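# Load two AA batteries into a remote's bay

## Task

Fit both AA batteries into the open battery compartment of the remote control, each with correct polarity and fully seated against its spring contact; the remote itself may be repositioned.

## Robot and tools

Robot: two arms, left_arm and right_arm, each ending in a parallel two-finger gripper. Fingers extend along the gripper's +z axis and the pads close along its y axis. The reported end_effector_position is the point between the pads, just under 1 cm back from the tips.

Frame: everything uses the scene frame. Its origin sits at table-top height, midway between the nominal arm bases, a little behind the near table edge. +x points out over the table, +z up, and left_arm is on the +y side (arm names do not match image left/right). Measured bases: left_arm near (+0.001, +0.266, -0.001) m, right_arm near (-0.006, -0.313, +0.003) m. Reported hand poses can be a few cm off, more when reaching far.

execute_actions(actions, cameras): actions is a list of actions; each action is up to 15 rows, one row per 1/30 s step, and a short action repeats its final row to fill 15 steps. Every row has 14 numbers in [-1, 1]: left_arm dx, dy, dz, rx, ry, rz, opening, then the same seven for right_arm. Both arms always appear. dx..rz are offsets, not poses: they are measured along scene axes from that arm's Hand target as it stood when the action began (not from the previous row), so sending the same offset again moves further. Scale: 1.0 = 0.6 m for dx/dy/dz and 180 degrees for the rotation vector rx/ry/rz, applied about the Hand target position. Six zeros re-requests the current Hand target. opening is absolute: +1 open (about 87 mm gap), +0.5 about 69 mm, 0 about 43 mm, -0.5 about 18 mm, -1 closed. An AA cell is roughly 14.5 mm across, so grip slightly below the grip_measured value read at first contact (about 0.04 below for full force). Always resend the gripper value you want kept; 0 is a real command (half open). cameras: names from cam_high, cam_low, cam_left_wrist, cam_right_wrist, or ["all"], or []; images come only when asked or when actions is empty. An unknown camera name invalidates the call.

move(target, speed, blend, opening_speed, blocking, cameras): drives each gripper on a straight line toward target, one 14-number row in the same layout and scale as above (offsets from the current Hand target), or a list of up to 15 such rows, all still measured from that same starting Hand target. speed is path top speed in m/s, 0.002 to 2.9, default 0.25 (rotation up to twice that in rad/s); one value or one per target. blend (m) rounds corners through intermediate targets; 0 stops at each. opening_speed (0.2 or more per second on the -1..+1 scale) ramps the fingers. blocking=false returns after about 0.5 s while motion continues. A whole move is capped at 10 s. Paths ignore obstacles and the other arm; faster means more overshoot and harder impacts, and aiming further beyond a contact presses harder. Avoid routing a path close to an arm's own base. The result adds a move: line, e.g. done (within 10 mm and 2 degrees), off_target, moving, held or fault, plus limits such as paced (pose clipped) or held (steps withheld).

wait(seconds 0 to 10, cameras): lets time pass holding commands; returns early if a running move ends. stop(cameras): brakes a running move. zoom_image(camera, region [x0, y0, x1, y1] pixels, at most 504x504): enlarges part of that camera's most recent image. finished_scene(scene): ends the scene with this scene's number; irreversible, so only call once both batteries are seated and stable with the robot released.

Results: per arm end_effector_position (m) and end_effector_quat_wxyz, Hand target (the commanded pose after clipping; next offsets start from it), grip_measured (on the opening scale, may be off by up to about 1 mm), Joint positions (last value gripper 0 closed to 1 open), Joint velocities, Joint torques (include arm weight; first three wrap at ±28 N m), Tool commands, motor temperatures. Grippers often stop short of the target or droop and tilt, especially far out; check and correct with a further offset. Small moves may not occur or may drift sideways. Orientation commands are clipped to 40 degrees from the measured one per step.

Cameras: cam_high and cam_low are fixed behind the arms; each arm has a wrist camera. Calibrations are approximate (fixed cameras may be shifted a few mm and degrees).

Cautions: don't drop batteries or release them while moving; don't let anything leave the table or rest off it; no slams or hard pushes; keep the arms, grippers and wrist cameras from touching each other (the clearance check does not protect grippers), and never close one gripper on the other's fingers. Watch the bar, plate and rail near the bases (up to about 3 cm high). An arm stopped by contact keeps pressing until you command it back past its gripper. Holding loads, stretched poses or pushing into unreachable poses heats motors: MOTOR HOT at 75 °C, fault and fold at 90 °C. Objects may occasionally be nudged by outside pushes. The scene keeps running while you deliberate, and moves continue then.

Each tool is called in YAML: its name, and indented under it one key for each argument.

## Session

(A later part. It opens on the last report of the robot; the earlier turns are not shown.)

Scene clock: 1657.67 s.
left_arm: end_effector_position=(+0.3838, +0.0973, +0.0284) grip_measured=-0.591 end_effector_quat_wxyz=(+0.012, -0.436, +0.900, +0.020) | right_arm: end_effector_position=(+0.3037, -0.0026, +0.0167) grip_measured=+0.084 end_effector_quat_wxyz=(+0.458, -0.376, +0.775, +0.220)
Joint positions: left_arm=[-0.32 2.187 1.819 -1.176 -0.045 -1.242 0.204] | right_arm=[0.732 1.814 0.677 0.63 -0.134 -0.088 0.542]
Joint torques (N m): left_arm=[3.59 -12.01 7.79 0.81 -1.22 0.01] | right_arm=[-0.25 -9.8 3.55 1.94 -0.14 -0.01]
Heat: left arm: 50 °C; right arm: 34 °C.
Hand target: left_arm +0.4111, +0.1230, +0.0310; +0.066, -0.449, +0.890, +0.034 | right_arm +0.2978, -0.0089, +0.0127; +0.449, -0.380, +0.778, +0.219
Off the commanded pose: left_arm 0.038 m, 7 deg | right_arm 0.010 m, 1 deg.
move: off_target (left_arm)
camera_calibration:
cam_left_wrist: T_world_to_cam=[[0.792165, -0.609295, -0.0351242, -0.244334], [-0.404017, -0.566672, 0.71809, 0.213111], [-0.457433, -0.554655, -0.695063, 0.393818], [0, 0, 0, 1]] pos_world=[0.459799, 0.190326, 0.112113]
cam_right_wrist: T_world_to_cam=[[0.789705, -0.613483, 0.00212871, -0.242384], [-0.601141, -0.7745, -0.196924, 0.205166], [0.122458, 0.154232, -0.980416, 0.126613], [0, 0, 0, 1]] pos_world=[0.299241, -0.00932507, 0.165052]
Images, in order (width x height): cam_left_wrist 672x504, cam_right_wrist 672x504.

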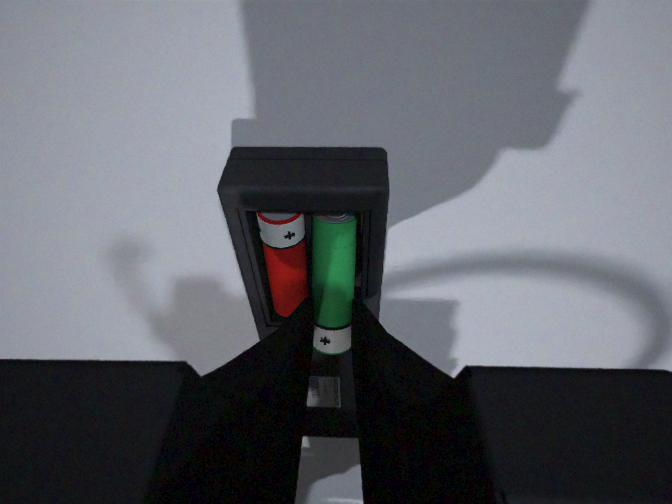

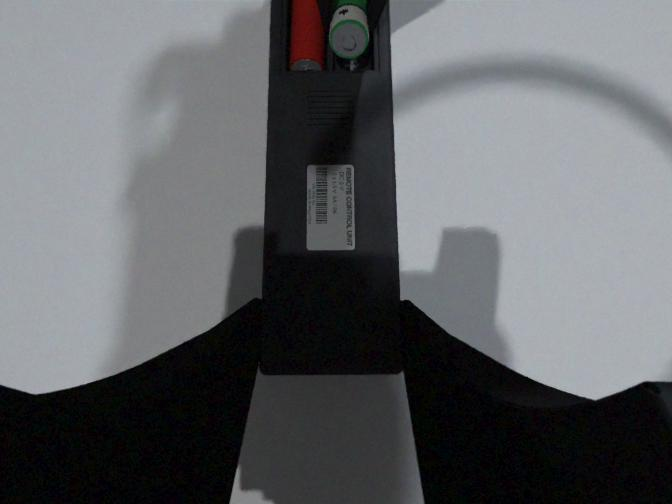

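move:
  target: [0.002, 0.003, -0.02, 0, 0, 0, -0.68, 0, 0, 0, 0, 0, 0, 0.0]
  speed: 0.03
  cameras: ["cam_left_wrist","cam_right_wrist"]

zoom_image:
  camera: "cam_right_wrist"
  region: [320, 20, 390, 80]

Scene clock: 1662.97 s.
left_arm: end_effector_position=(+0.3839, +0.0973, +0.0284) grip_measured=-0.591 end_effector_quat_wxyz=(+0.012, -0.434, +0.901, +0.020) | right_arm: end_effector_position=(+0.3038, -0.0025, +0.0168) grip_measured=+0.084 end_effector_quat_wxyz=(+0.458, -0.376, +0.775, +0.220)
Joint positions: left_arm=[-0.32 2.187 1.819 -1.175 -0.045 -1.238 0.204] | right_arm=[0.732 1.814 0.677 0.63 -0.134 -0.088 0.542]
Joint torques (N m): left_arm=[4.07 -10.91 5.48 1.18 -1.22 0.01] | right_arm=[-0.27 -9.8 3.56 1.96 -0.15 0]
Heat: left arm: 50 °C; right arm: 34 °C.
Hand target: left_arm +0.4123, +0.1248, +0.0190; +0.067, -0.449, +0.890, +0.034 | right_arm +0.2978, -0.0089, +0.0127; +0.449, -0.380, +0.778, +0.219
Off the commanded pose: left_arm 0.041 m, 7 deg | right_arm 0.010 m, 1 deg.
move: off_target (left_arm)
camera_calibration:
cam_left_wrist: T_world_to_cam=[[0.789381, -0.612937, -0.034434, -0.24294], [-0.406875, -0.564354, 0.718302, 0.213957], [-0.459707, -0.553004, -0.694879, 0.394549], [0, 0, 0, 1]] pos_world=[0.460202, 0.190028, 0.112113]
cam_right_wrist: T_world_to_cam=[[0.789738, -0.61344, 0.00225637, -0.242415], [-0.601036, -0.774493, -0.197272, 0.205211], [0.122762, 0.154437, -0.980346, 0.12661], [0, 0, 0, 1]] pos_world=[0.29924, -0.00932568, 0.165151]
Images, in order (width x height): cam_left_wrist 672x504, cam_right_wrist 672x504.

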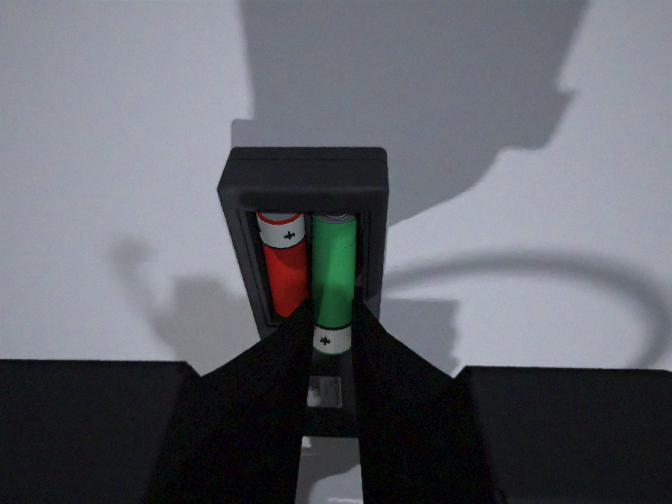

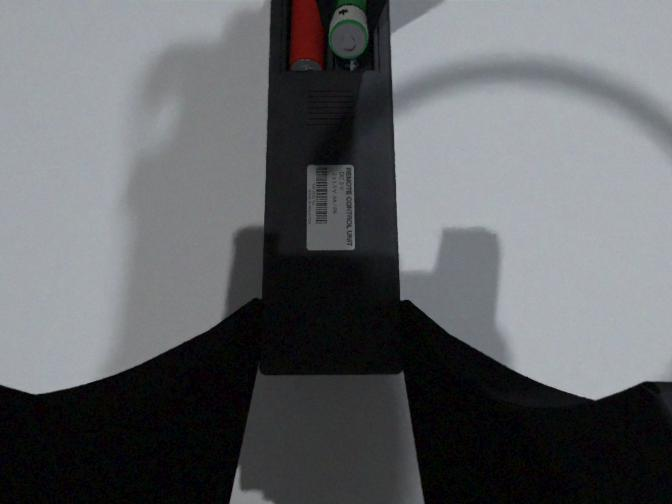

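Scaled by 7.200.

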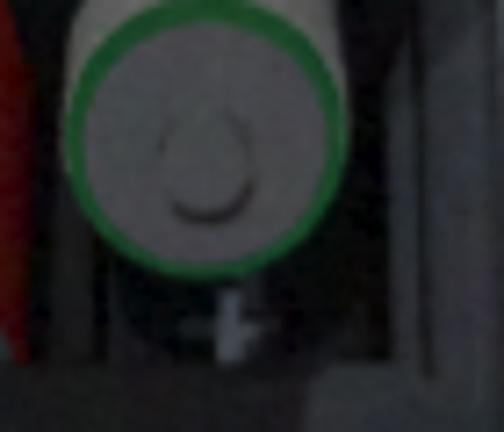

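move:
  target: [0.0, 0.0, -0.02, 0, 0, 0, -0.68, 0, 0, 0, 0, 0, 0, 0.0]
  speed: 0.03
  cameras: ["cam_left_wrist","cam_right_wrist"]

zoom_image:
  camera: "cam_right_wrist"
  region: [320, 20, 390, 80]

Scene clock: 1672.87 s.
left_arm: end_effector_position=(+0.3832, +0.0964, +0.0241) grip_measured=-0.591 end_effector_quat_wxyz=(+0.011, -0.434, +0.901, +0.017) | right_arm: end_effector_position=(+0.3039, -0.0025, +0.0170) grip_measured=+0.084 end_effector_quat_wxyz=(+0.459, -0.376, +0.775, +0.220)
Joint positions: left_arm=[-0.32 2.187 1.801 -1.155 -0.039 -1.236 0.204] | right_arm=[0.732 1.814 0.677 0.631 -0.134 -0.088 0.542]
Joint torques (N m): left_arm=[4.07 -10.04 4.36 1.38 -1.29 0] | right_arm=[-0.27 -9.81 3.56 1.95 -0.15 0]
Heat: left arm: 49 °C; right arm: 33 °C.
Hand target: left_arm +0.4122, +0.1248, +0.0069; +0.066, -0.449, +0.890, +0.034 | right_arm +0.2977, -0.0089, +0.0127; +0.449, -0.380, +0.778, +0.219
Off the commanded pose: left_arm 0.044 m, 7 deg | right_arm 0.010 m, 1 deg.
move: off_target (left_arm)
camera_calibration:
cam_left_wrist: T_world_to_cam=[[0.788742, -0.61398, -0.0302439, -0.24297], [-0.407431, -0.558976, 0.722182, 0.215824], [-0.46031, -0.557293, -0.691042, 0.39132], [0, 0, 0, 1]] pos_world=[0.459703, 0.189542, 0.107206]
cam_right_wrist: T_world_to_cam=[[0.789726, -0.613455, 0.00242382, -0.242518], [-0.600929, -0.774384, -0.198025, 0.205383], [0.123356, 0.154929, -0.980194, 0.126496], [0, 0, 0, 1]] pos_world=[0.299339, -0.00932682, 0.16525]
Images, in order (width x height): cam_left_wrist 672x504, cam_right_wrist 672x504.

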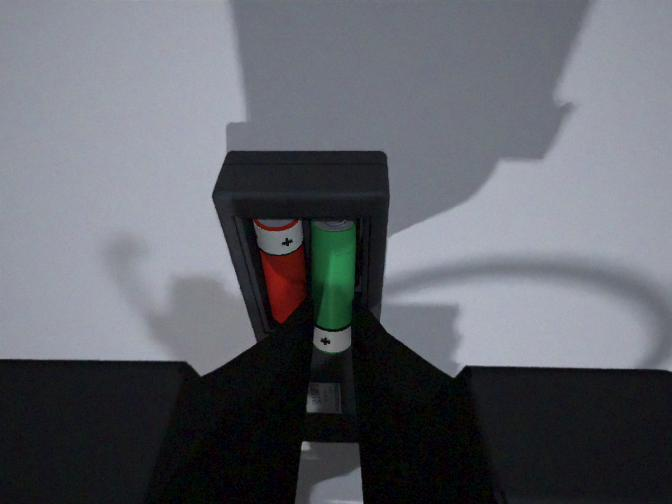

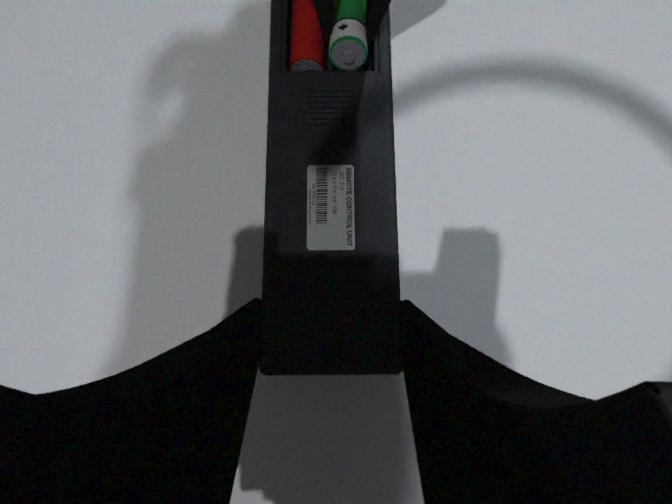

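Scaled by 7.200.

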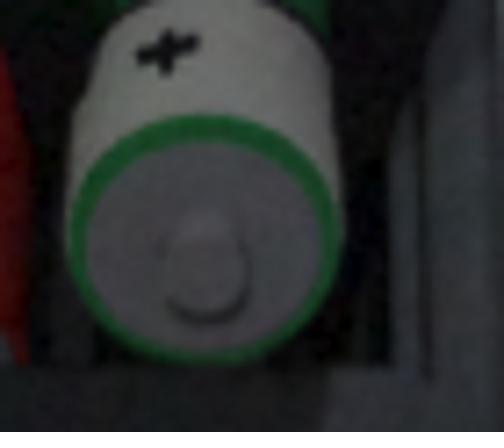

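move:
  target: [0.002, 0.003, 0.0, 0.0536, -0.0396, 0, -0.68, 0, 0, 0, 0, 0, 0, 0.0]
  speed: 0.05
  cameras: ["cam_left_wrist","cam_right_wrist"]

zoom_image:
  camera: "cam_right_wrist"
  region: [320, 20, 390, 80]

zoom_image:
  camera: "cam_left_wrist"
  region: [200, 100, 420, 380]

Scene clock: 1687.37 s.
left_arm: end_effector_position=(+0.3830, +0.0965, +0.0202) grip_measured=-0.591 end_effector_quat_wxyz=(+0.074, -0.428, +0.899, +0.048) | right_arm: end_effector_position=(+0.3039, -0.0025, +0.0170) grip_measured=+0.084 end_effector_quat_wxyz=(+0.459, -0.376, +0.775, +0.220)
Joint positions: left_arm=[-0.378 2.147 1.733 -1.091 -0.177 -1.283 0.204] | right_arm=[0.732 1.814 0.677 0.631 -0.134 -0.088 0.542]
Joint torques (N m): left_arm=[2.02 -10.76 3.34 1.52 -2.12 -0.2] | right_arm=[-0.27 -9.8 3.56 1.95 -0.14 0]
Heat: left arm: 48 °C; right arm: 33 °C.
Hand target: left_arm +0.4135, +0.1266, +0.0071; +0.159, -0.443, +0.879, +0.081 | right_arm +0.2977, -0.0089, +0.0127; +0.449, -0.380, +0.778, +0.219
Off the commanded pose: left_arm 0.045 m, 11 deg | right_arm 0.010 m, 1 deg.
move: off_target (left_arm)
camera_calibration:
cam_left_wrist: T_world_to_cam=[[0.78509, -0.618588, -0.0313539, -0.240905], [-0.471713, -0.629952, 0.616966, 0.252282], [-0.401399, -0.469583, -0.786365, 0.359485], [0, 0, 0, 1]] pos_world=[0.452434, 0.178713, 0.119484]
cam_right_wrist: T_world_to_cam=[[0.789726, -0.613455, 0.00242382, -0.242518], [-0.600929, -0.774384, -0.198025, 0.205383], [0.123356, 0.154929, -0.980194, 0.126496], [0, 0, 0, 1]] pos_world=[0.299339, -0.00932682, 0.16525]
Images, in order (width x height): cam_left_wrist 672x504, cam_right_wrist 672x504.

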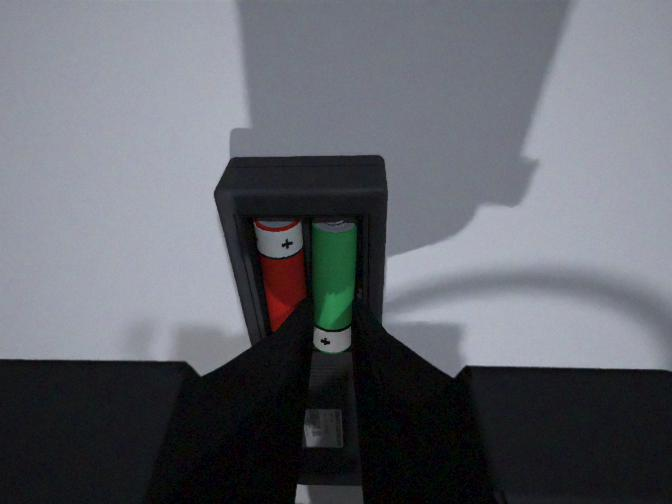

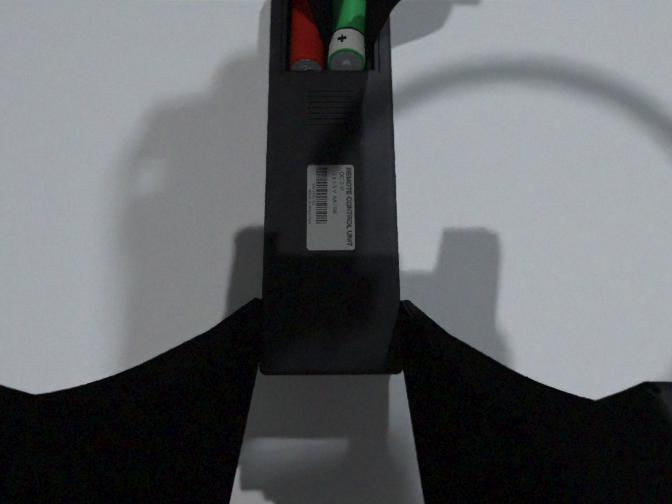

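Scaled by 7.200.

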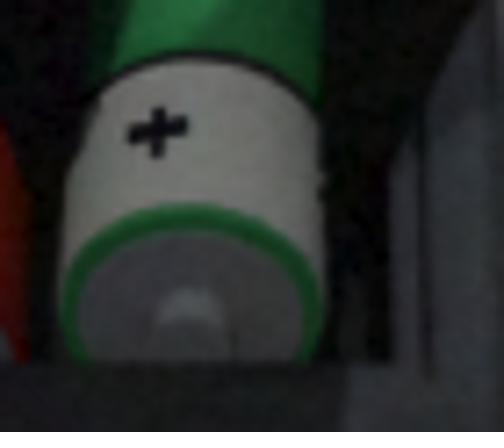

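Scaled by 1.800.

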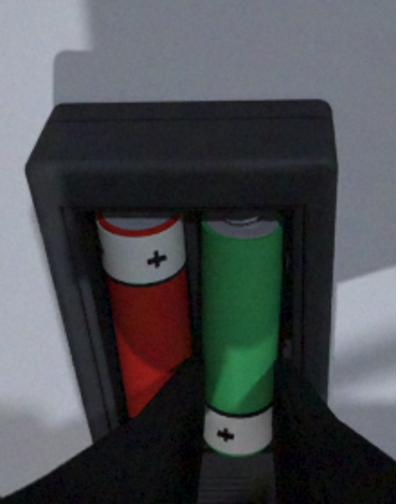

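move:
  target: [0.0, 0.0, -0.004, 0.0536, -0.0396, 0, -0.68, 0, 0, 0, 0, 0, 0, 0.0]
  speed: 0.05
  cameras: ["cam_left_wrist","cam_right_wrist"]

zoom_image:
  camera: "cam_right_wrist"
  region: [320, 20, 390, 80]

Scene clock: 1694.47 s.
left_arm: end_effector_position=(+0.3825, +0.0956, +0.0203) grip_measured=-0.591 end_effector_quat_wxyz=(+0.171, -0.416, +0.888, +0.094) | right_arm: end_effector_position=(+0.3039, -0.0025, +0.0170) grip_measured=+0.084 end_effector_quat_wxyz=(+0.459, -0.376, +0.775, +0.220)
Joint positions: left_arm=[-0.472 2.103 1.653 -1.025 -0.394 -1.355 0.204] | right_arm=[0.732 1.814 0.677 0.631 -0.134 -0.088 0.542]
Joint torques (N m): left_arm=[2.73 -8.65 2.78 1.63 -2.28 -0.21] | right_arm=[-0.27 -9.83 3.55 1.95 -0.15 0]
Heat: left arm: 47 °C; right arm: 33 °C.
Hand target: left_arm +0.4135, +0.1267, +0.0046; +0.250, -0.432, +0.857, +0.127 | right_arm +0.2977, -0.0089, +0.0127; +0.449, -0.380, +0.778, +0.219
Off the commanded pose: left_arm 0.047 m, 11 deg | right_arm 0.010 m, 1 deg.
move: off_target (left_arm)
camera_calibration:
cam_left_wrist: T_world_to_cam=[[0.780071, -0.625027, -0.0288205, -0.238606], [-0.553613, -0.710938, 0.433681, 0.294147], [-0.291552, -0.322347, -0.900605, 0.305197], [0, 0, 0, 1]] pos_world=[0.437954, 0.158365, 0.140419]
cam_right_wrist: T_world_to_cam=[[0.789726, -0.613455, 0.00242382, -0.242518], [-0.600929, -0.774384, -0.198025, 0.205383], [0.123356, 0.154929, -0.980194, 0.126496], [0, 0, 0, 1]] pos_world=[0.299339, -0.00932682, 0.16525]
Images, in order (width x height): cam_left_wrist 672x504, cam_right_wrist 672x504.

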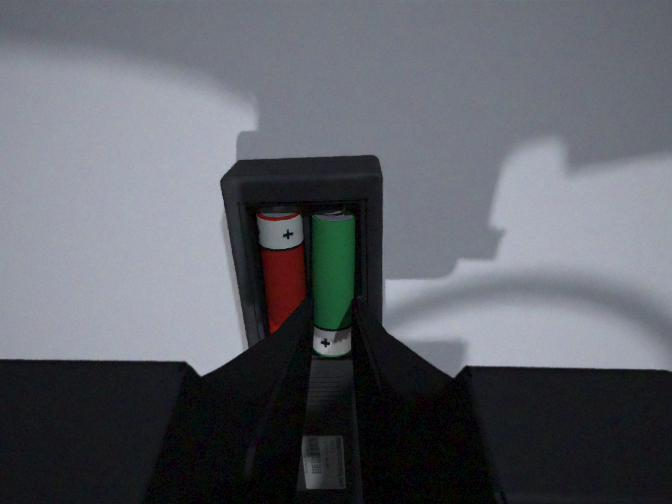

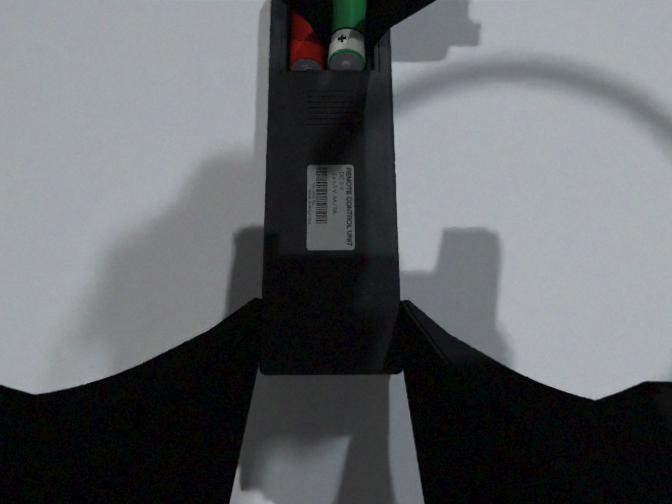

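Scaled by 7.200.

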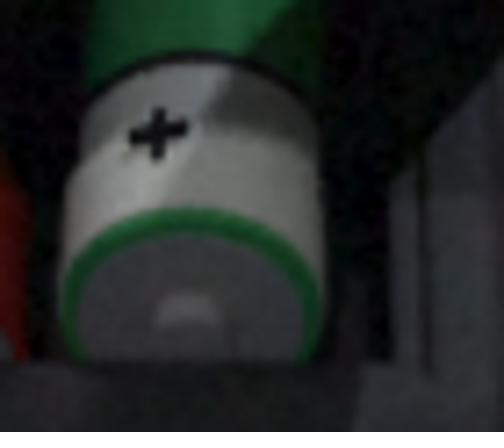

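move:
  target:
    - [-0.049, -0.049, 0.014, 0, 0, 0, -0.68, 0, 0, 0, 0, 0, 0, 0.0]
  speed: 0.05
  cameras: ["cam_right_wrist"]

zoom_image:
  camera: "cam_right_wrist"
  region: [320, 20, 390, 80]

Scene clock: 1704.47 s.
left_arm: end_effector_position=(+0.3802, +0.0911, +0.0209) grip_measured=-0.591 end_effector_quat_wxyz=(+0.234, -0.421, +0.868, +0.120) | right_arm: end_effector_position=(+0.3027, -0.0037, +0.0152) grip_measured=+0.084 end_effector_quat_wxyz=(+0.456, -0.376, +0.776, +0.219)
Joint positions: left_arm=[-0.544 2.094 1.617 -1.009 -0.539 -1.453 0.204] | right_arm=[0.732 1.814 0.673 0.63 -0.134 -0.088 0.542]
Joint torques (N m): left_arm=[0.13 -10.48 3.1 0.94 -0.82 -0.3] | right_arm=[-0.25 -9.8 3.88 1.96 -0.15 0]
Heat: left arm: 46 °C; right arm: 33 °C.
Hand target: left_arm +0.3841, +0.0972, +0.0131; +0.250, -0.432, +0.857, +0.127 | right_arm +0.2977, -0.0089, +0.0126; +0.449, -0.380, +0.778, +0.219
Off the commanded pose: left_arm 0.011 m, 3 deg | right_arm 0.008 m, 1 deg.
move: off_target (left_arm)
camera_calibration:
cam_right_wrist: T_world_to_cam=[[0.789507, -0.61374, 0.00142429, -0.242245], [-0.602044, -0.774909, -0.192505, 0.203584], [0.119252, 0.151127, -0.981295, 0.126389], [0, 0, 0, 1]] pos_world=[0.298749, -0.0100169, 0.163561]
Images, in order (width x height): cam_right_wrist 672x504.

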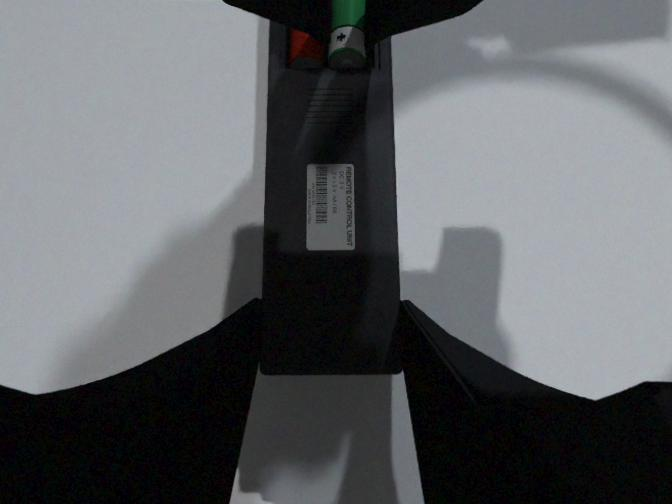

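Scaled by 7.200.

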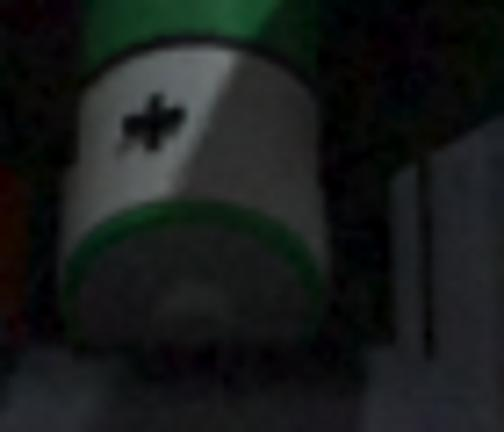

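move:
  target:
    - [0, 0, 0, 0, 0, 0, -0.4, 0, 0, 0, 0, 0, 0, 0.0]
    - [-0.005, -0.007, 0.06, 0, 0, 0, -0.4, 0, 0, 0, 0, 0, 0, 0.0]
    - [-0.0117, -0.0153, 0.075, -0.146, 0.107, 0, -0.86, 0, 0, 0, 0, 0, 0, 0.0]
  speed: 0.1
  opening_speed: 0.4
  cameras: ["cam_left_wrist","cam_right_wrist"]

zoom_image:
  camera: "cam_right_wrist"
  region: [246, 0, 426, 120]

zoom_image:
  camera: "cam_left_wrist"
  region: [200, 100, 420, 380]

Scene clock: 1728.77 s.
left_arm: end_effector_position=(+0.3768, +0.0876, +0.0571) grip_measured=-0.860 end_effector_quat_wxyz=(+0.009, -0.451, +0.892, -0.001) | right_arm: end_effector_position=(+0.3028, -0.0043, +0.0149) grip_measured=+0.084 end_effector_quat_wxyz=(+0.456, -0.376, +0.776, +0.219)
Joint positions: left_arm=[-0.333 2.125 1.829 -1.223 -0.013 -1.287 0.07] | right_arm=[0.73 1.814 0.672 0.63 -0.135 -0.088 0.542]
Joint torques (N m): left_arm=[0.49 -10.28 7.49 0.29 0.11 0.02] | right_arm=[-0.09 -9.8 3.99 1.96 -0.14 0]
Heat: left arm: 47 °C; right arm: 32 °C.
Hand target: left_arm +0.3770, +0.0881, +0.0580; +0.000, -0.451, +0.893, +0.000 | right_arm +0.2977, -0.0089, +0.0127; +0.449, -0.380, +0.778, +0.219
Off the commanded pose: left_arm 0.001 m, 1 deg | right_arm 0.007 m, 1 deg.
move: done
camera_calibration:
cam_left_wrist: T_world_to_cam=[[0.811686, -0.584093, 0.000256328, -0.255291], [-0.396148, -0.550185, 0.735094, 0.178766], [-0.429223, -0.596768, -0.677965, 0.397243], [0, 0, 0, 1]] pos_world=[0.44854, 0.186302, 0.137973]
cam_right_wrist: T_world_to_cam=[[0.789183, -0.614158, 0.000718895, -0.242564], [-0.602647, -0.774616, -0.191799, 0.203234], [0.118351, 0.150931, -0.981434, 0.126355], [0, 0, 0, 1]] pos_world=[0.298951, -0.0106154, 0.163163]
Images, in order (width x height): cam_left_wrist 672x504, cam_right_wrist 672x504.

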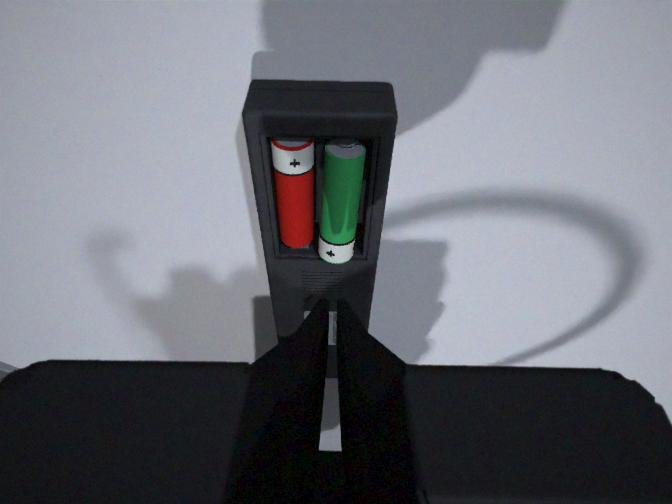

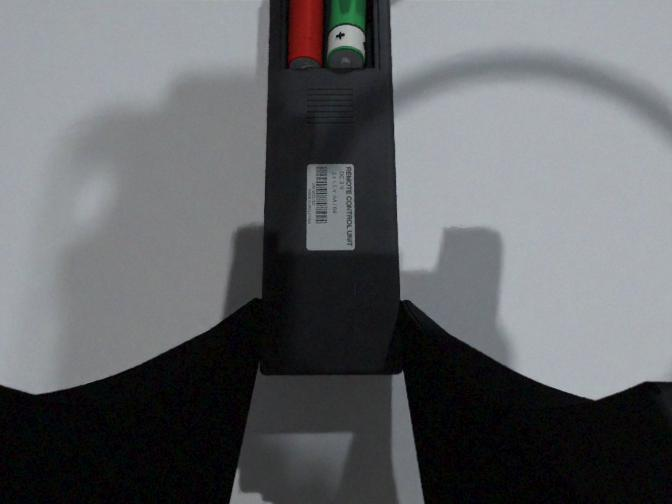

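Scaled by 2.800.

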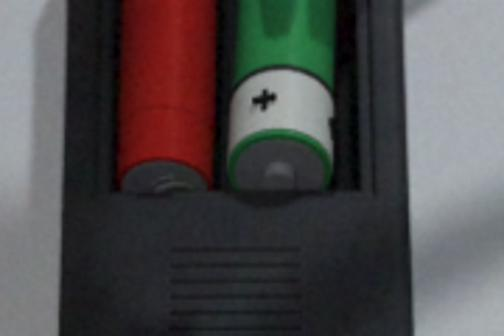

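Scaled by 1.800.

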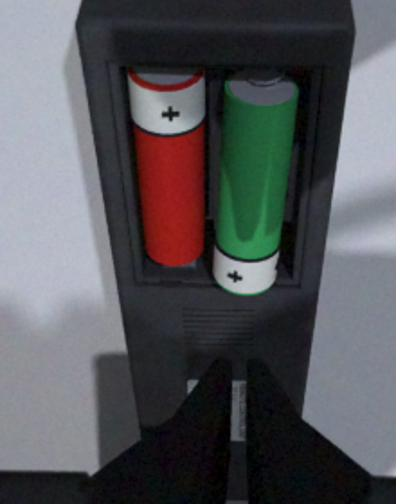

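move:
  target:
    - [0.001, 0.0, -0.047, 0, 0, 0, -0.86, 0, 0, 0, 0, 0, 0, 0.0]
  speed: 0.06
  cameras: ["cam_left_wrist","cam_right_wrist"]

zoom_image:
  camera: "cam_right_wrist"
  region: [246, 0, 426, 120]

Scene clock: 1738.83 s.
left_arm: end_effector_position=(+0.3786, +0.0869, +0.0356) grip_measured=-0.860 end_effector_quat_wxyz=(+0.008, -0.451, +0.893, +0.000) | right_arm: end_effector_position=(+0.3028, -0.0043, +0.0149) grip_measured=+0.084 end_effector_quat_wxyz=(+0.456, -0.376, +0.776, +0.219)
Joint positions: left_arm=[-0.333 2.149 1.781 -1.155 -0.013 -1.286 0.07] | right_arm=[0.73 1.814 0.672 0.63 -0.135 -0.088 0.542]
Joint torques (N m): left_arm=[0.53 -10.86 4.53 0.62 0.1 0.03] | right_arm=[-0.08 -9.81 4 1.95 -0.14 0]
Heat: left arm: 46 °C; right arm: 32 °C.
Hand target: left_arm +0.3777, +0.0881, +0.0298; +0.000, -0.451, +0.893, +0.000 | right_arm +0.2977, -0.0089, +0.0127; +0.449, -0.380, +0.778, +0.219
Off the commanded pose: left_arm 0.006 m, 1 deg | right_arm 0.007 m, 1 deg.
move: done
camera_calibration:
cam_left_wrist: T_world_to_cam=[[0.811274, -0.584656, -0.00342269, -0.256747], [-0.393892, -0.550875, 0.73579, 0.194066], [-0.43207, -0.595579, -0.677201, 0.384], [0, 0, 0, 1]] pos_world=[0.450647, 0.1855, 0.116374]
cam_right_wrist: T_world_to_cam=[[0.789183, -0.614158, 0.000718895, -0.242564], [-0.602647, -0.774616, -0.191799, 0.203234], [0.118351, 0.150931, -0.981434, 0.126355], [0, 0, 0, 1]] pos_world=[0.298951, -0.0106154, 0.163163]
Images, in order (width x height): cam_left_wrist 672x504, cam_right_wrist 672x504.

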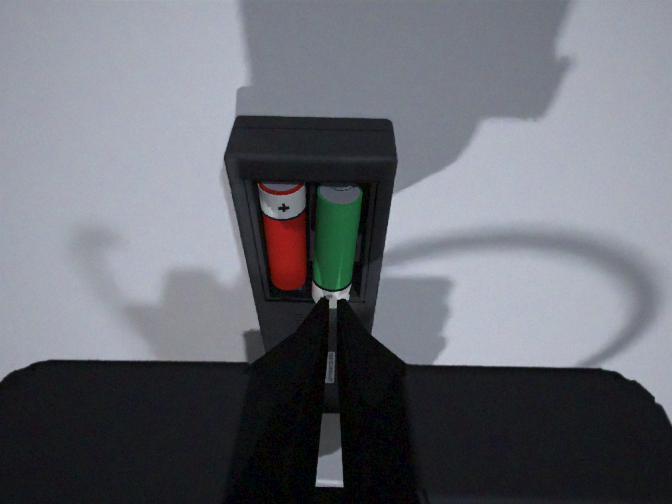

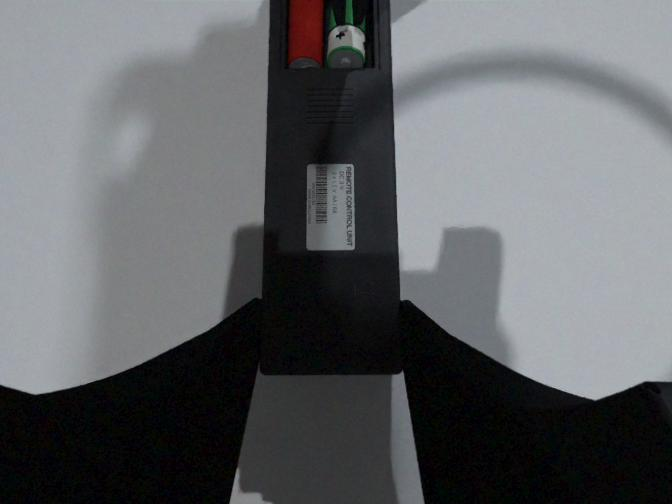

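Scaled by 2.800.

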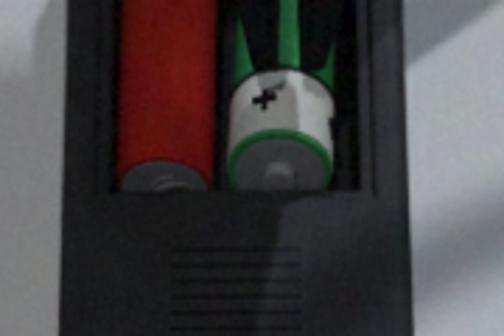

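move:
  target:
    - [0.003, 0.005, -0.03, 0, 0, 0, -0.86, 0, 0, 0, 0, 0, 0, 0.0]
    - [0.016, 0.021, -0.055, 0, 0, 0, -0.86, 0, 0, 0, 0, 0, 0, 0.0]
  speed: 0.05
  cameras: ["cam_left_wrist","cam_right_wrist"]

zoom_image:
  camera: "cam_right_wrist"
  region: [246, 0, 426, 120]

Scene clock: 1744.13 s.
left_arm: end_effector_position=(+0.3810, +0.0906, +0.0245) grip_measured=-0.860 end_effector_quat_wxyz=(-0.007, -0.446, +0.895, -0.020) | right_arm: end_effector_position=(+0.3028, -0.0043, +0.0149) grip_measured=+0.084 end_effector_quat_wxyz=(+0.456, -0.376, +0.776, +0.219)
Joint positions: left_arm=[-0.302 2.157 1.742 -1.1 0.039 -1.246 0.07] | right_arm=[0.73 1.814 0.672 0.63 -0.135 -0.088 0.542]
Joint torques (N m): left_arm=[0.98 -7.41 3.19 1.12 -0.47 -0.02] | right_arm=[-0.09 -9.78 3.99 1.96 -0.14 0.01]
Heat: left arm: 46 °C; right arm: 32 °C.
Hand target: left_arm +0.3872, +0.1006, -0.0032; +0.000, -0.450, +0.893, +0.000 | right_arm +0.2977, -0.0089, +0.0126; +0.449, -0.380, +0.778, +0.219
Off the commanded pose: left_arm 0.030 m, 2 deg | right_arm 0.007 m, 1 deg.
move: off_target (left_arm)
camera_calibration:
cam_left_wrist: T_world_to_cam=[[0.80551, -0.592294, 0.0184838, -0.25427], [-0.39224, -0.509539, 0.765844, 0.200069], [-0.444187, -0.624145, -0.64276, 0.386062], [0, 0, 0, 1]] pos_world=[0.454776, 0.192298, 0.0996233]
cam_right_wrist: T_world_to_cam=[[0.789183, -0.614158, 0.000718895, -0.242564], [-0.602647, -0.774616, -0.191799, 0.203234], [0.118351, 0.150931, -0.981434, 0.126355], [0, 0, 0, 1]] pos_world=[0.298951, -0.0106154, 0.163163]
Images, in order (width x height): cam_left_wrist 672x504, cam_right_wrist 672x504.

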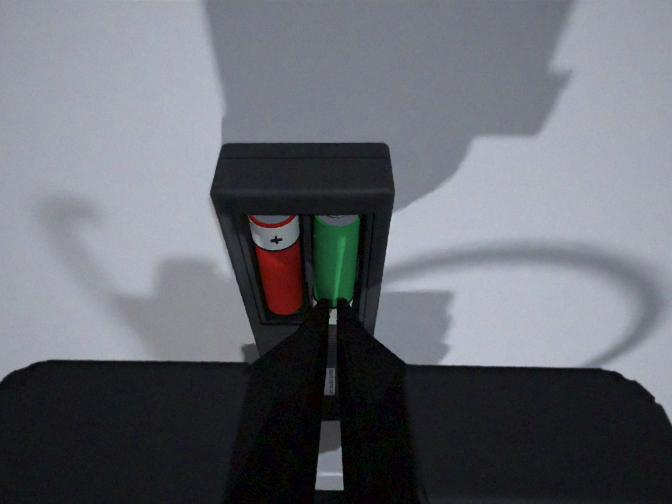

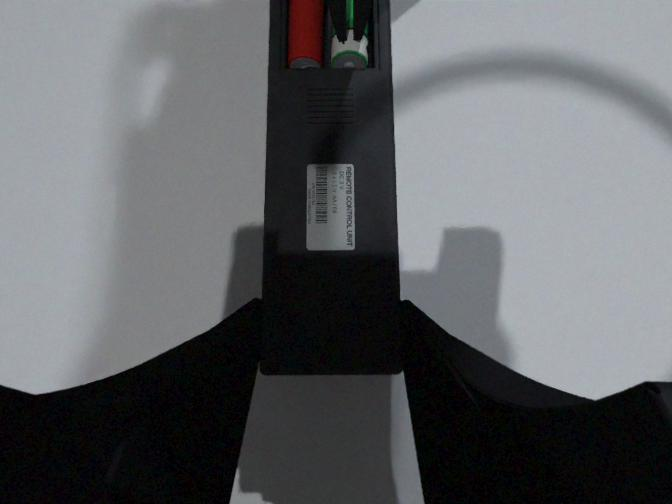

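Scaled by 2.800.

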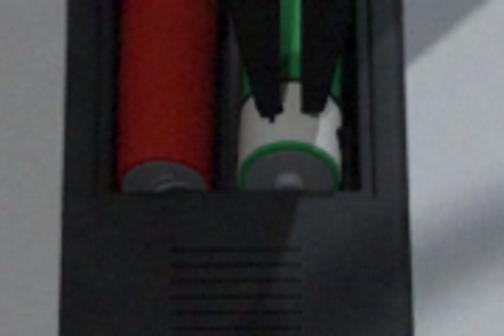

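move:
  target:
    - [0.004, 0.006, -0.035, 0, 0, 0, -0.86, 0, 0, 0, 0, 0, 0, 0.0]
  speed: 0.05
  cameras: ["cam_left_wrist","cam_right_wrist"]

zoom_image:
  camera: "cam_right_wrist"
  region: [246, 0, 426, 120]

Scene clock: 1748.83 s.
left_arm: end_effector_position=(+0.3818, +0.0899, +0.0204) grip_measured=-0.859 end_effector_quat_wxyz=(-0.017, -0.446, +0.894, -0.035) | right_arm: end_effector_position=(+0.3028, -0.0043, +0.0149) grip_measured=+0.084 end_effector_quat_wxyz=(+0.456, -0.376, +0.776, +0.219)
Joint positions: left_arm=[-0.288 2.159 1.722 -1.071 0.075 -1.233 0.07] | right_arm=[0.73 1.814 0.672 0.63 -0.135 -0.088 0.542]
Joint torques (N m): left_arm=[0.65 -5.44 1.5 1.48 -0.84 -0.04] | right_arm=[-0.12 -9.77 3.96 1.96 -0.14 0]
Heat: left arm: 45 °C; right arm: 32 °C.
Hand target: left_arm +0.3896, +0.1044, -0.0243; +0.000, -0.450, +0.893, +0.000 | right_arm +0.2977, -0.0089, +0.0126; +0.449, -0.380, +0.778, +0.219
Off the commanded pose: left_arm 0.048 m, 4 deg | right_arm 0.007 m, 1 deg.
move: off_target (left_arm)
camera_calibration:
cam_left_wrist: T_world_to_cam=[[0.805375, -0.59163, 0.036674, -0.255645], [-0.389743, -0.481902, 0.784774, 0.199295], [-0.446623, -0.646331, -0.618696, 0.385827], [0, 0, 0, 1]] pos_world=[0.455883, 0.194166, 0.0916836]
cam_right_wrist: T_world_to_cam=[[0.789183, -0.614158, 0.000718895, -0.242564], [-0.602647, -0.774616, -0.191799, 0.203234], [0.118351, 0.150931, -0.981434, 0.126355], [0, 0, 0, 1]] pos_world=[0.298951, -0.0106154, 0.163163]
Images, in order (width x height): cam_left_wrist 672x504, cam_right_wrist 672x504.

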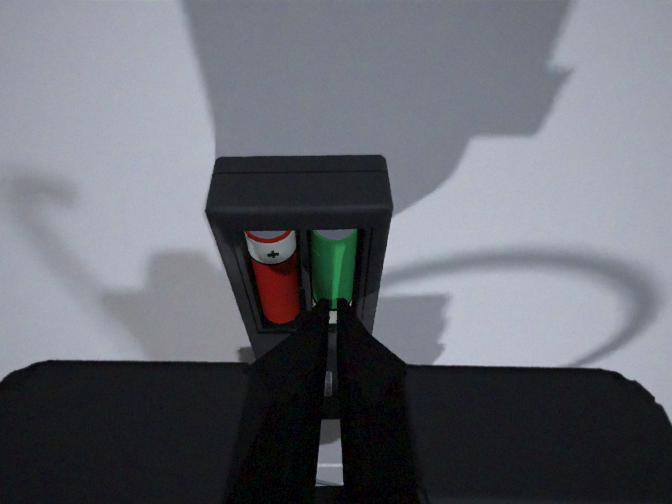

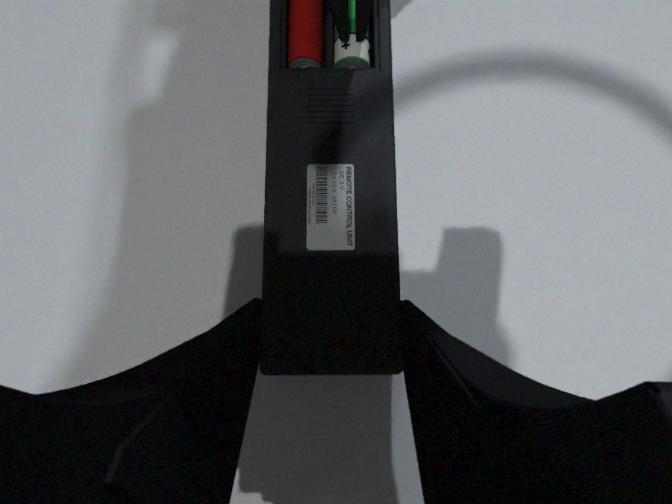

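Scaled by 2.800.

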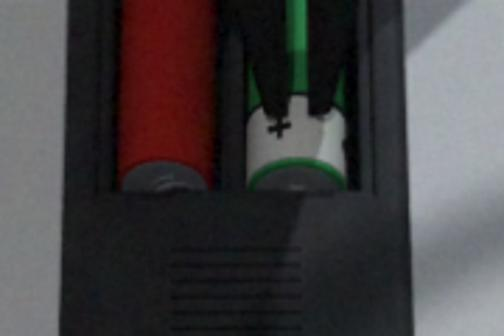

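move:
  target:
    - [-0.008, -0.015, 0.05, 0, 0, 0, -0.86, 0, 0, 0, 0, 0, 0, 0.0]
    - [-0.018, -0.027, 0.14, 0, 0, 0, -0.86, 0, 0, 0, 0, 0, 0, 0.0]
  speed: 0.1
  cameras: ["cam_left_wrist","cam_right_wrist"]

zoom_image:
  camera: "cam_right_wrist"
  region: [246, 0, 426, 120]

zoom_image:
  camera: "cam_left_wrist"
  region: [200, 100, 420, 380]

Scene clock: 1763.67 s.
left_arm: end_effector_position=(+0.3779, +0.0892, +0.0497) grip_measured=-0.860 end_effector_quat_wxyz=(-0.010, -0.450, +0.893, -0.002) | right_arm: end_effector_position=(+0.3028, -0.0043, +0.0149) grip_measured=+0.084 end_effector_quat_wxyz=(+0.456, -0.376, +0.776, +0.219)
Joint positions: left_arm=[-0.316 2.158 1.848 -1.234 0.018 -1.268 0.07] | right_arm=[0.73 1.814 0.672 0.63 -0.135 -0.088 0.542]
Joint torques (N m): left_arm=[-1.02 -13 7.34 0.25 -0.24 -0.15] | right_arm=[-0.08 -9.81 3.96 1.95 -0.14 0]
Motor temperatures (°C): left_arm=[23 42 32 24 22 20 20] | right_arm=[22 31 30 32 19 21 25]
Heat: left arm: 42 °C; right arm: 32 °C.
Hand target: left_arm +0.3788, +0.0881, +0.0598; +0.000, -0.450, +0.893, +0.000 | right_arm +0.2977, -0.0089, +0.0126; +0.449, -0.380, +0.778, +0.219
Off the commanded pose: left_arm 0.010 m, 1 deg | right_arm 0.007 m, 1 deg.
move: done
camera_calibration:
cam_left_wrist: T_world_to_cam=[[0.809873, -0.586388, -0.0159864, -0.25349], [-0.372252, -0.534806, 0.758558, 0.173957], [-0.453359, -0.608385, -0.651409, 0.40246], [0, 0, 0, 1]] pos_world=[0.452509, 0.18924, 0.126157]
cam_right_wrist: T_world_to_cam=[[0.789183, -0.614158, 0.000718895, -0.242564], [-0.602647, -0.774616, -0.191799, 0.203234], [0.118351, 0.150931, -0.981434, 0.126355], [0, 0, 0, 1]] pos_world=[0.298951, -0.0106154, 0.163163]
Images, in order (width x height): cam_left_wrist 672x504, cam_right_wrist 672x504.

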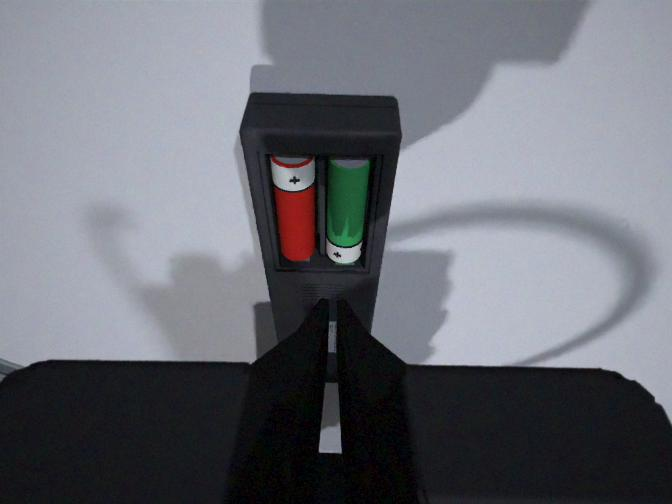

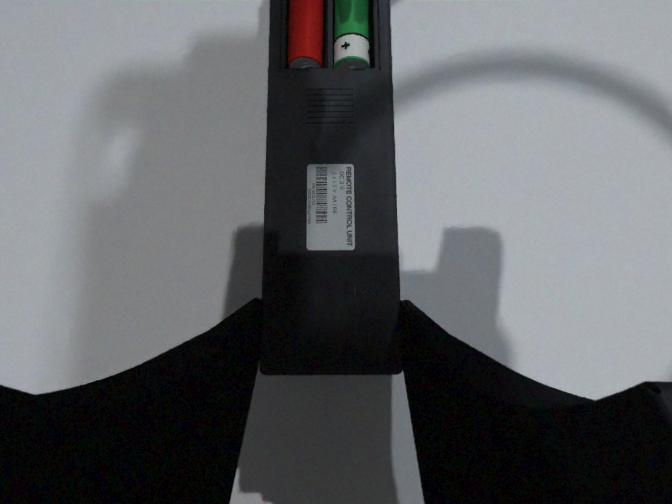

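Scaled by 2.800.

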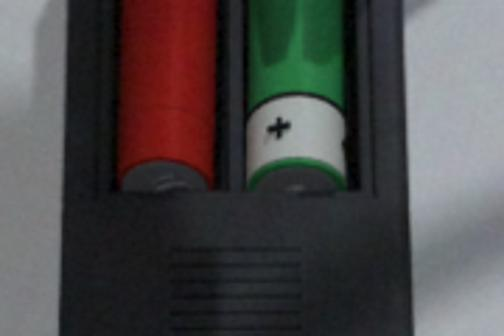

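Scaled by 1.800.

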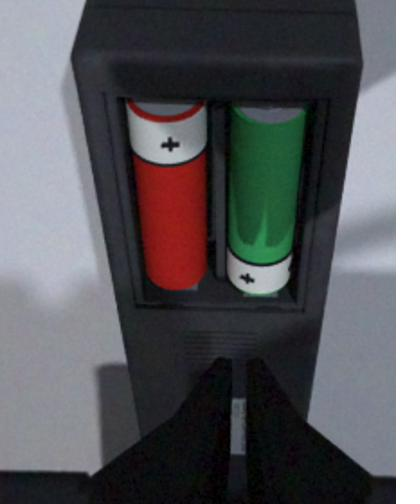

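move:
  target:
    - [0.0, 0.02, 0.1, 0, 0, 0, -0.86, 0.008, 0.0075, 0.003, 0, 0, 0, 0.0]
    - [-0.05, 0.15, 0.15, 0, 0, 0, -0.86, 0.008, 0.0075, 0.003, 0, 0, 0, 0.0]
  speed: 0.15
  blend: 0.02
  cameras: ["cam_right_wrist"]

zoom_image:
  camera: "cam_right_wrist"
  region: [246, 0, 426, 120]

Scene clock: 1801.63 s.
left_arm: end_effector_position=(+0.3574, +0.1739, +0.1422) grip_measured=-0.860 end_effector_quat_wxyz=(-0.001, -0.453, +0.892, -0.005) | right_arm: end_effector_position=(+0.3028, -0.0043, +0.0149) grip_measured=+0.084 end_effector_quat_wxyz=(+0.456, -0.376, +0.776, +0.219)
Joint positions: left_arm=[-0.122 1.971 1.929 -1.488 0.018 -1.08 0.07] | right_arm=[0.73 1.814 0.672 0.63 -0.135 -0.088 0.542]
Joint torques (N m): left_arm=[0.21 -12.7 4.33 0.3 -0.14 0.02] | right_arm=[-0.05 -8.62 6.54 1.77 -0.13 0.01]
Motor temperatures (°C): left_arm=[23 47 35 23 21 20 20] | right_arm=[22 31 30 31 19 21 25]
Heat: left arm: 47 °C; right arm: 31 °C.
Hand target: left_arm +0.3488, +0.1781, +0.1498; +0.000, -0.451, +0.893, +0.000 | right_arm +0.3025, -0.0044, +0.0144; +0.449, -0.380, +0.778, +0.219
Off the commanded pose: left_arm 0.012 m, 1 deg | right_arm 0.001 m, 1 deg.
move: off_target (left_arm)
camera_calibration:
cam_right_wrist: T_world_to_cam=[[0.789183, -0.614158, 0.000718895, -0.242564], [-0.602647, -0.774616, -0.191799, 0.203234], [0.118351, 0.150931, -0.981434, 0.126355], [0, 0, 0, 1]] pos_world=[0.298951, -0.0106154, 0.163163]
Images, in order (width x height): cam_right_wrist 672x504.

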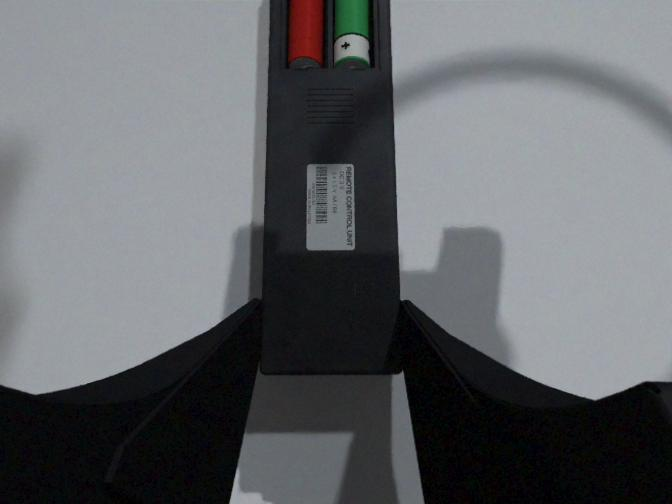

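Scaled by 2.800.

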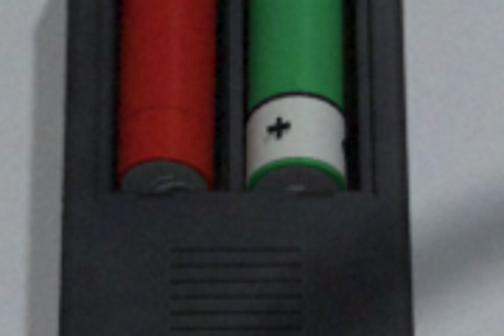

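Release the right gripper and back off.

move:
  target:
    - [0,0,0,0,0,0,-0.86,0,0,0,0,0,0,0.75]
    - [0,0,0,0,0,0,-0.86,-0.1,-0.13,0.03,0,0,0,0.75]
    - [0,0,0,0,0,0,-0.86,-0.15,-0.2,0.15,0,0,0,0.75]
  speed: 0.12
  opening_speed: 0.6
  cameras: ["cam_high","cam_right_wrist","cam_left_wrist"]

zoom_image:
  camera: "cam_high"
  region: [250, 330, 430, 464]

Scene clock: 1813.07 s.
left_arm: end_effector_position=(+0.3574, +0.1739, +0.1422) grip_measured=-0.860 end_effector_quat_wxyz=(-0.001, -0.452, +0.892, -0.005) | right_arm: end_effector_position=(+0.2060, -0.1293, +0.0875) grip_measured=+0.750 end_effector_quat_wxyz=(+0.430, -0.376, +0.792, +0.213)
Joint positions: left_arm=[-0.122 1.971 1.929 -1.488 0.018 -1.08 0.07] | right_arm=[0.56 0.882 0.399 -0.109 -0.277 -0.174 0.875]
Joint torques (N m): left_arm=[0.14 -12.72 4.29 0.29 -0.14 0.03] | right_arm=[-0.35 -2.22 10.04 2.07 -0.25 -0.06]
Heat: left arm: 50 °C; right arm: 31 °C.
Hand target: left_arm +0.3488, +0.1781, +0.1498; +0.000, -0.451, +0.893, +0.000 | right_arm +0.2125, -0.1244, +0.1044; +0.449, -0.380, +0.778, +0.219
Off the commanded pose: left_arm 0.012 m, 1 deg | right_arm 0.019 m, 3 deg.
move: off_target (left_arm, right_arm)
camera_calibration:
cam_left_wrist: T_world_to_cam=[[0.813468, -0.581607, -0.00210045, -0.189804], [-0.383249, -0.538743, 0.750251, 0.147203], [-0.437482, -0.6095, -0.66115, 0.500938], [0, 0, 0, 1]] pos_world=[0.429966, 0.274235, 0.220357]
cam_right_wrist: T_world_to_cam=[[0.785755, -0.618307, -0.0168762, -0.241285], [-0.614646, -0.777466, -0.13325, 0.0590667], [0.069269, 0.115075, -0.990939, 0.234208], [0, 0, 0, 1]] pos_world=[0.209673, -0.130217, 0.235884]
Images, in order (width x height): cam_high 672x504, cam_left_wrist 672x504, cam_right_wrist 672x504.

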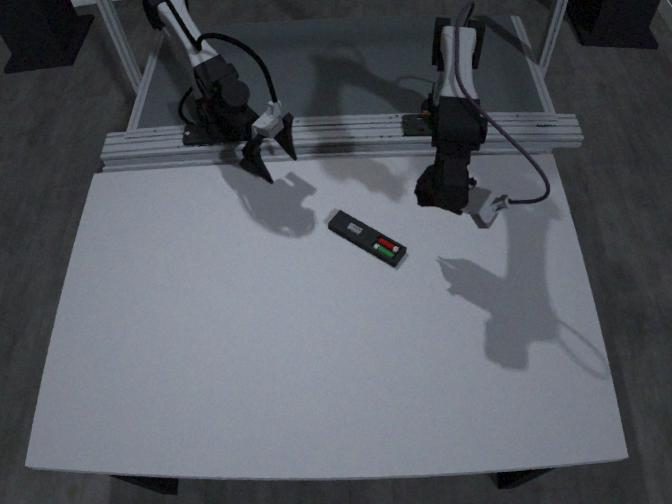

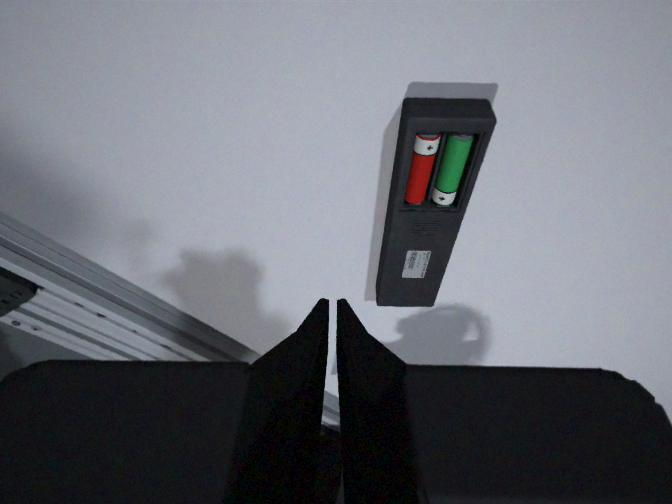

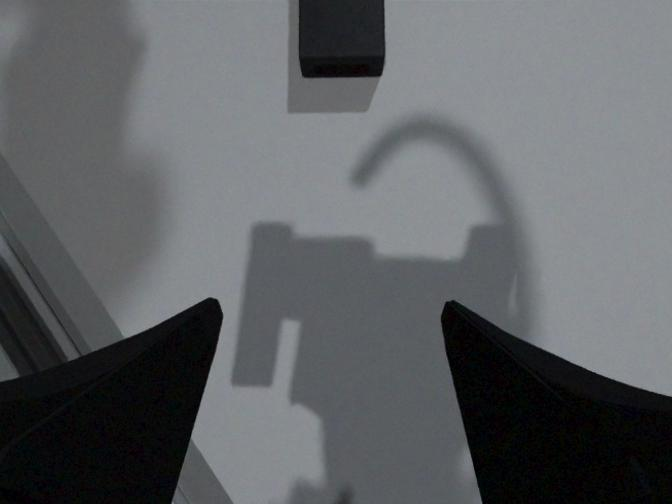

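Scaled by 2.800.

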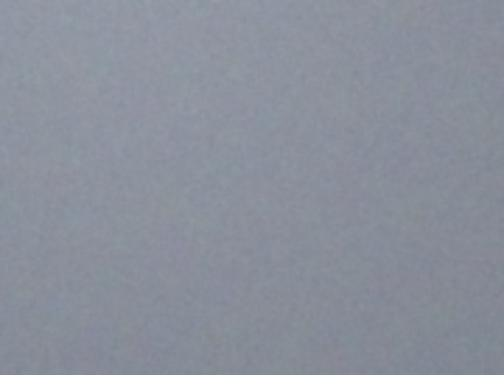

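finished_scene:
  scene: 1

The scene is finished: the task was done.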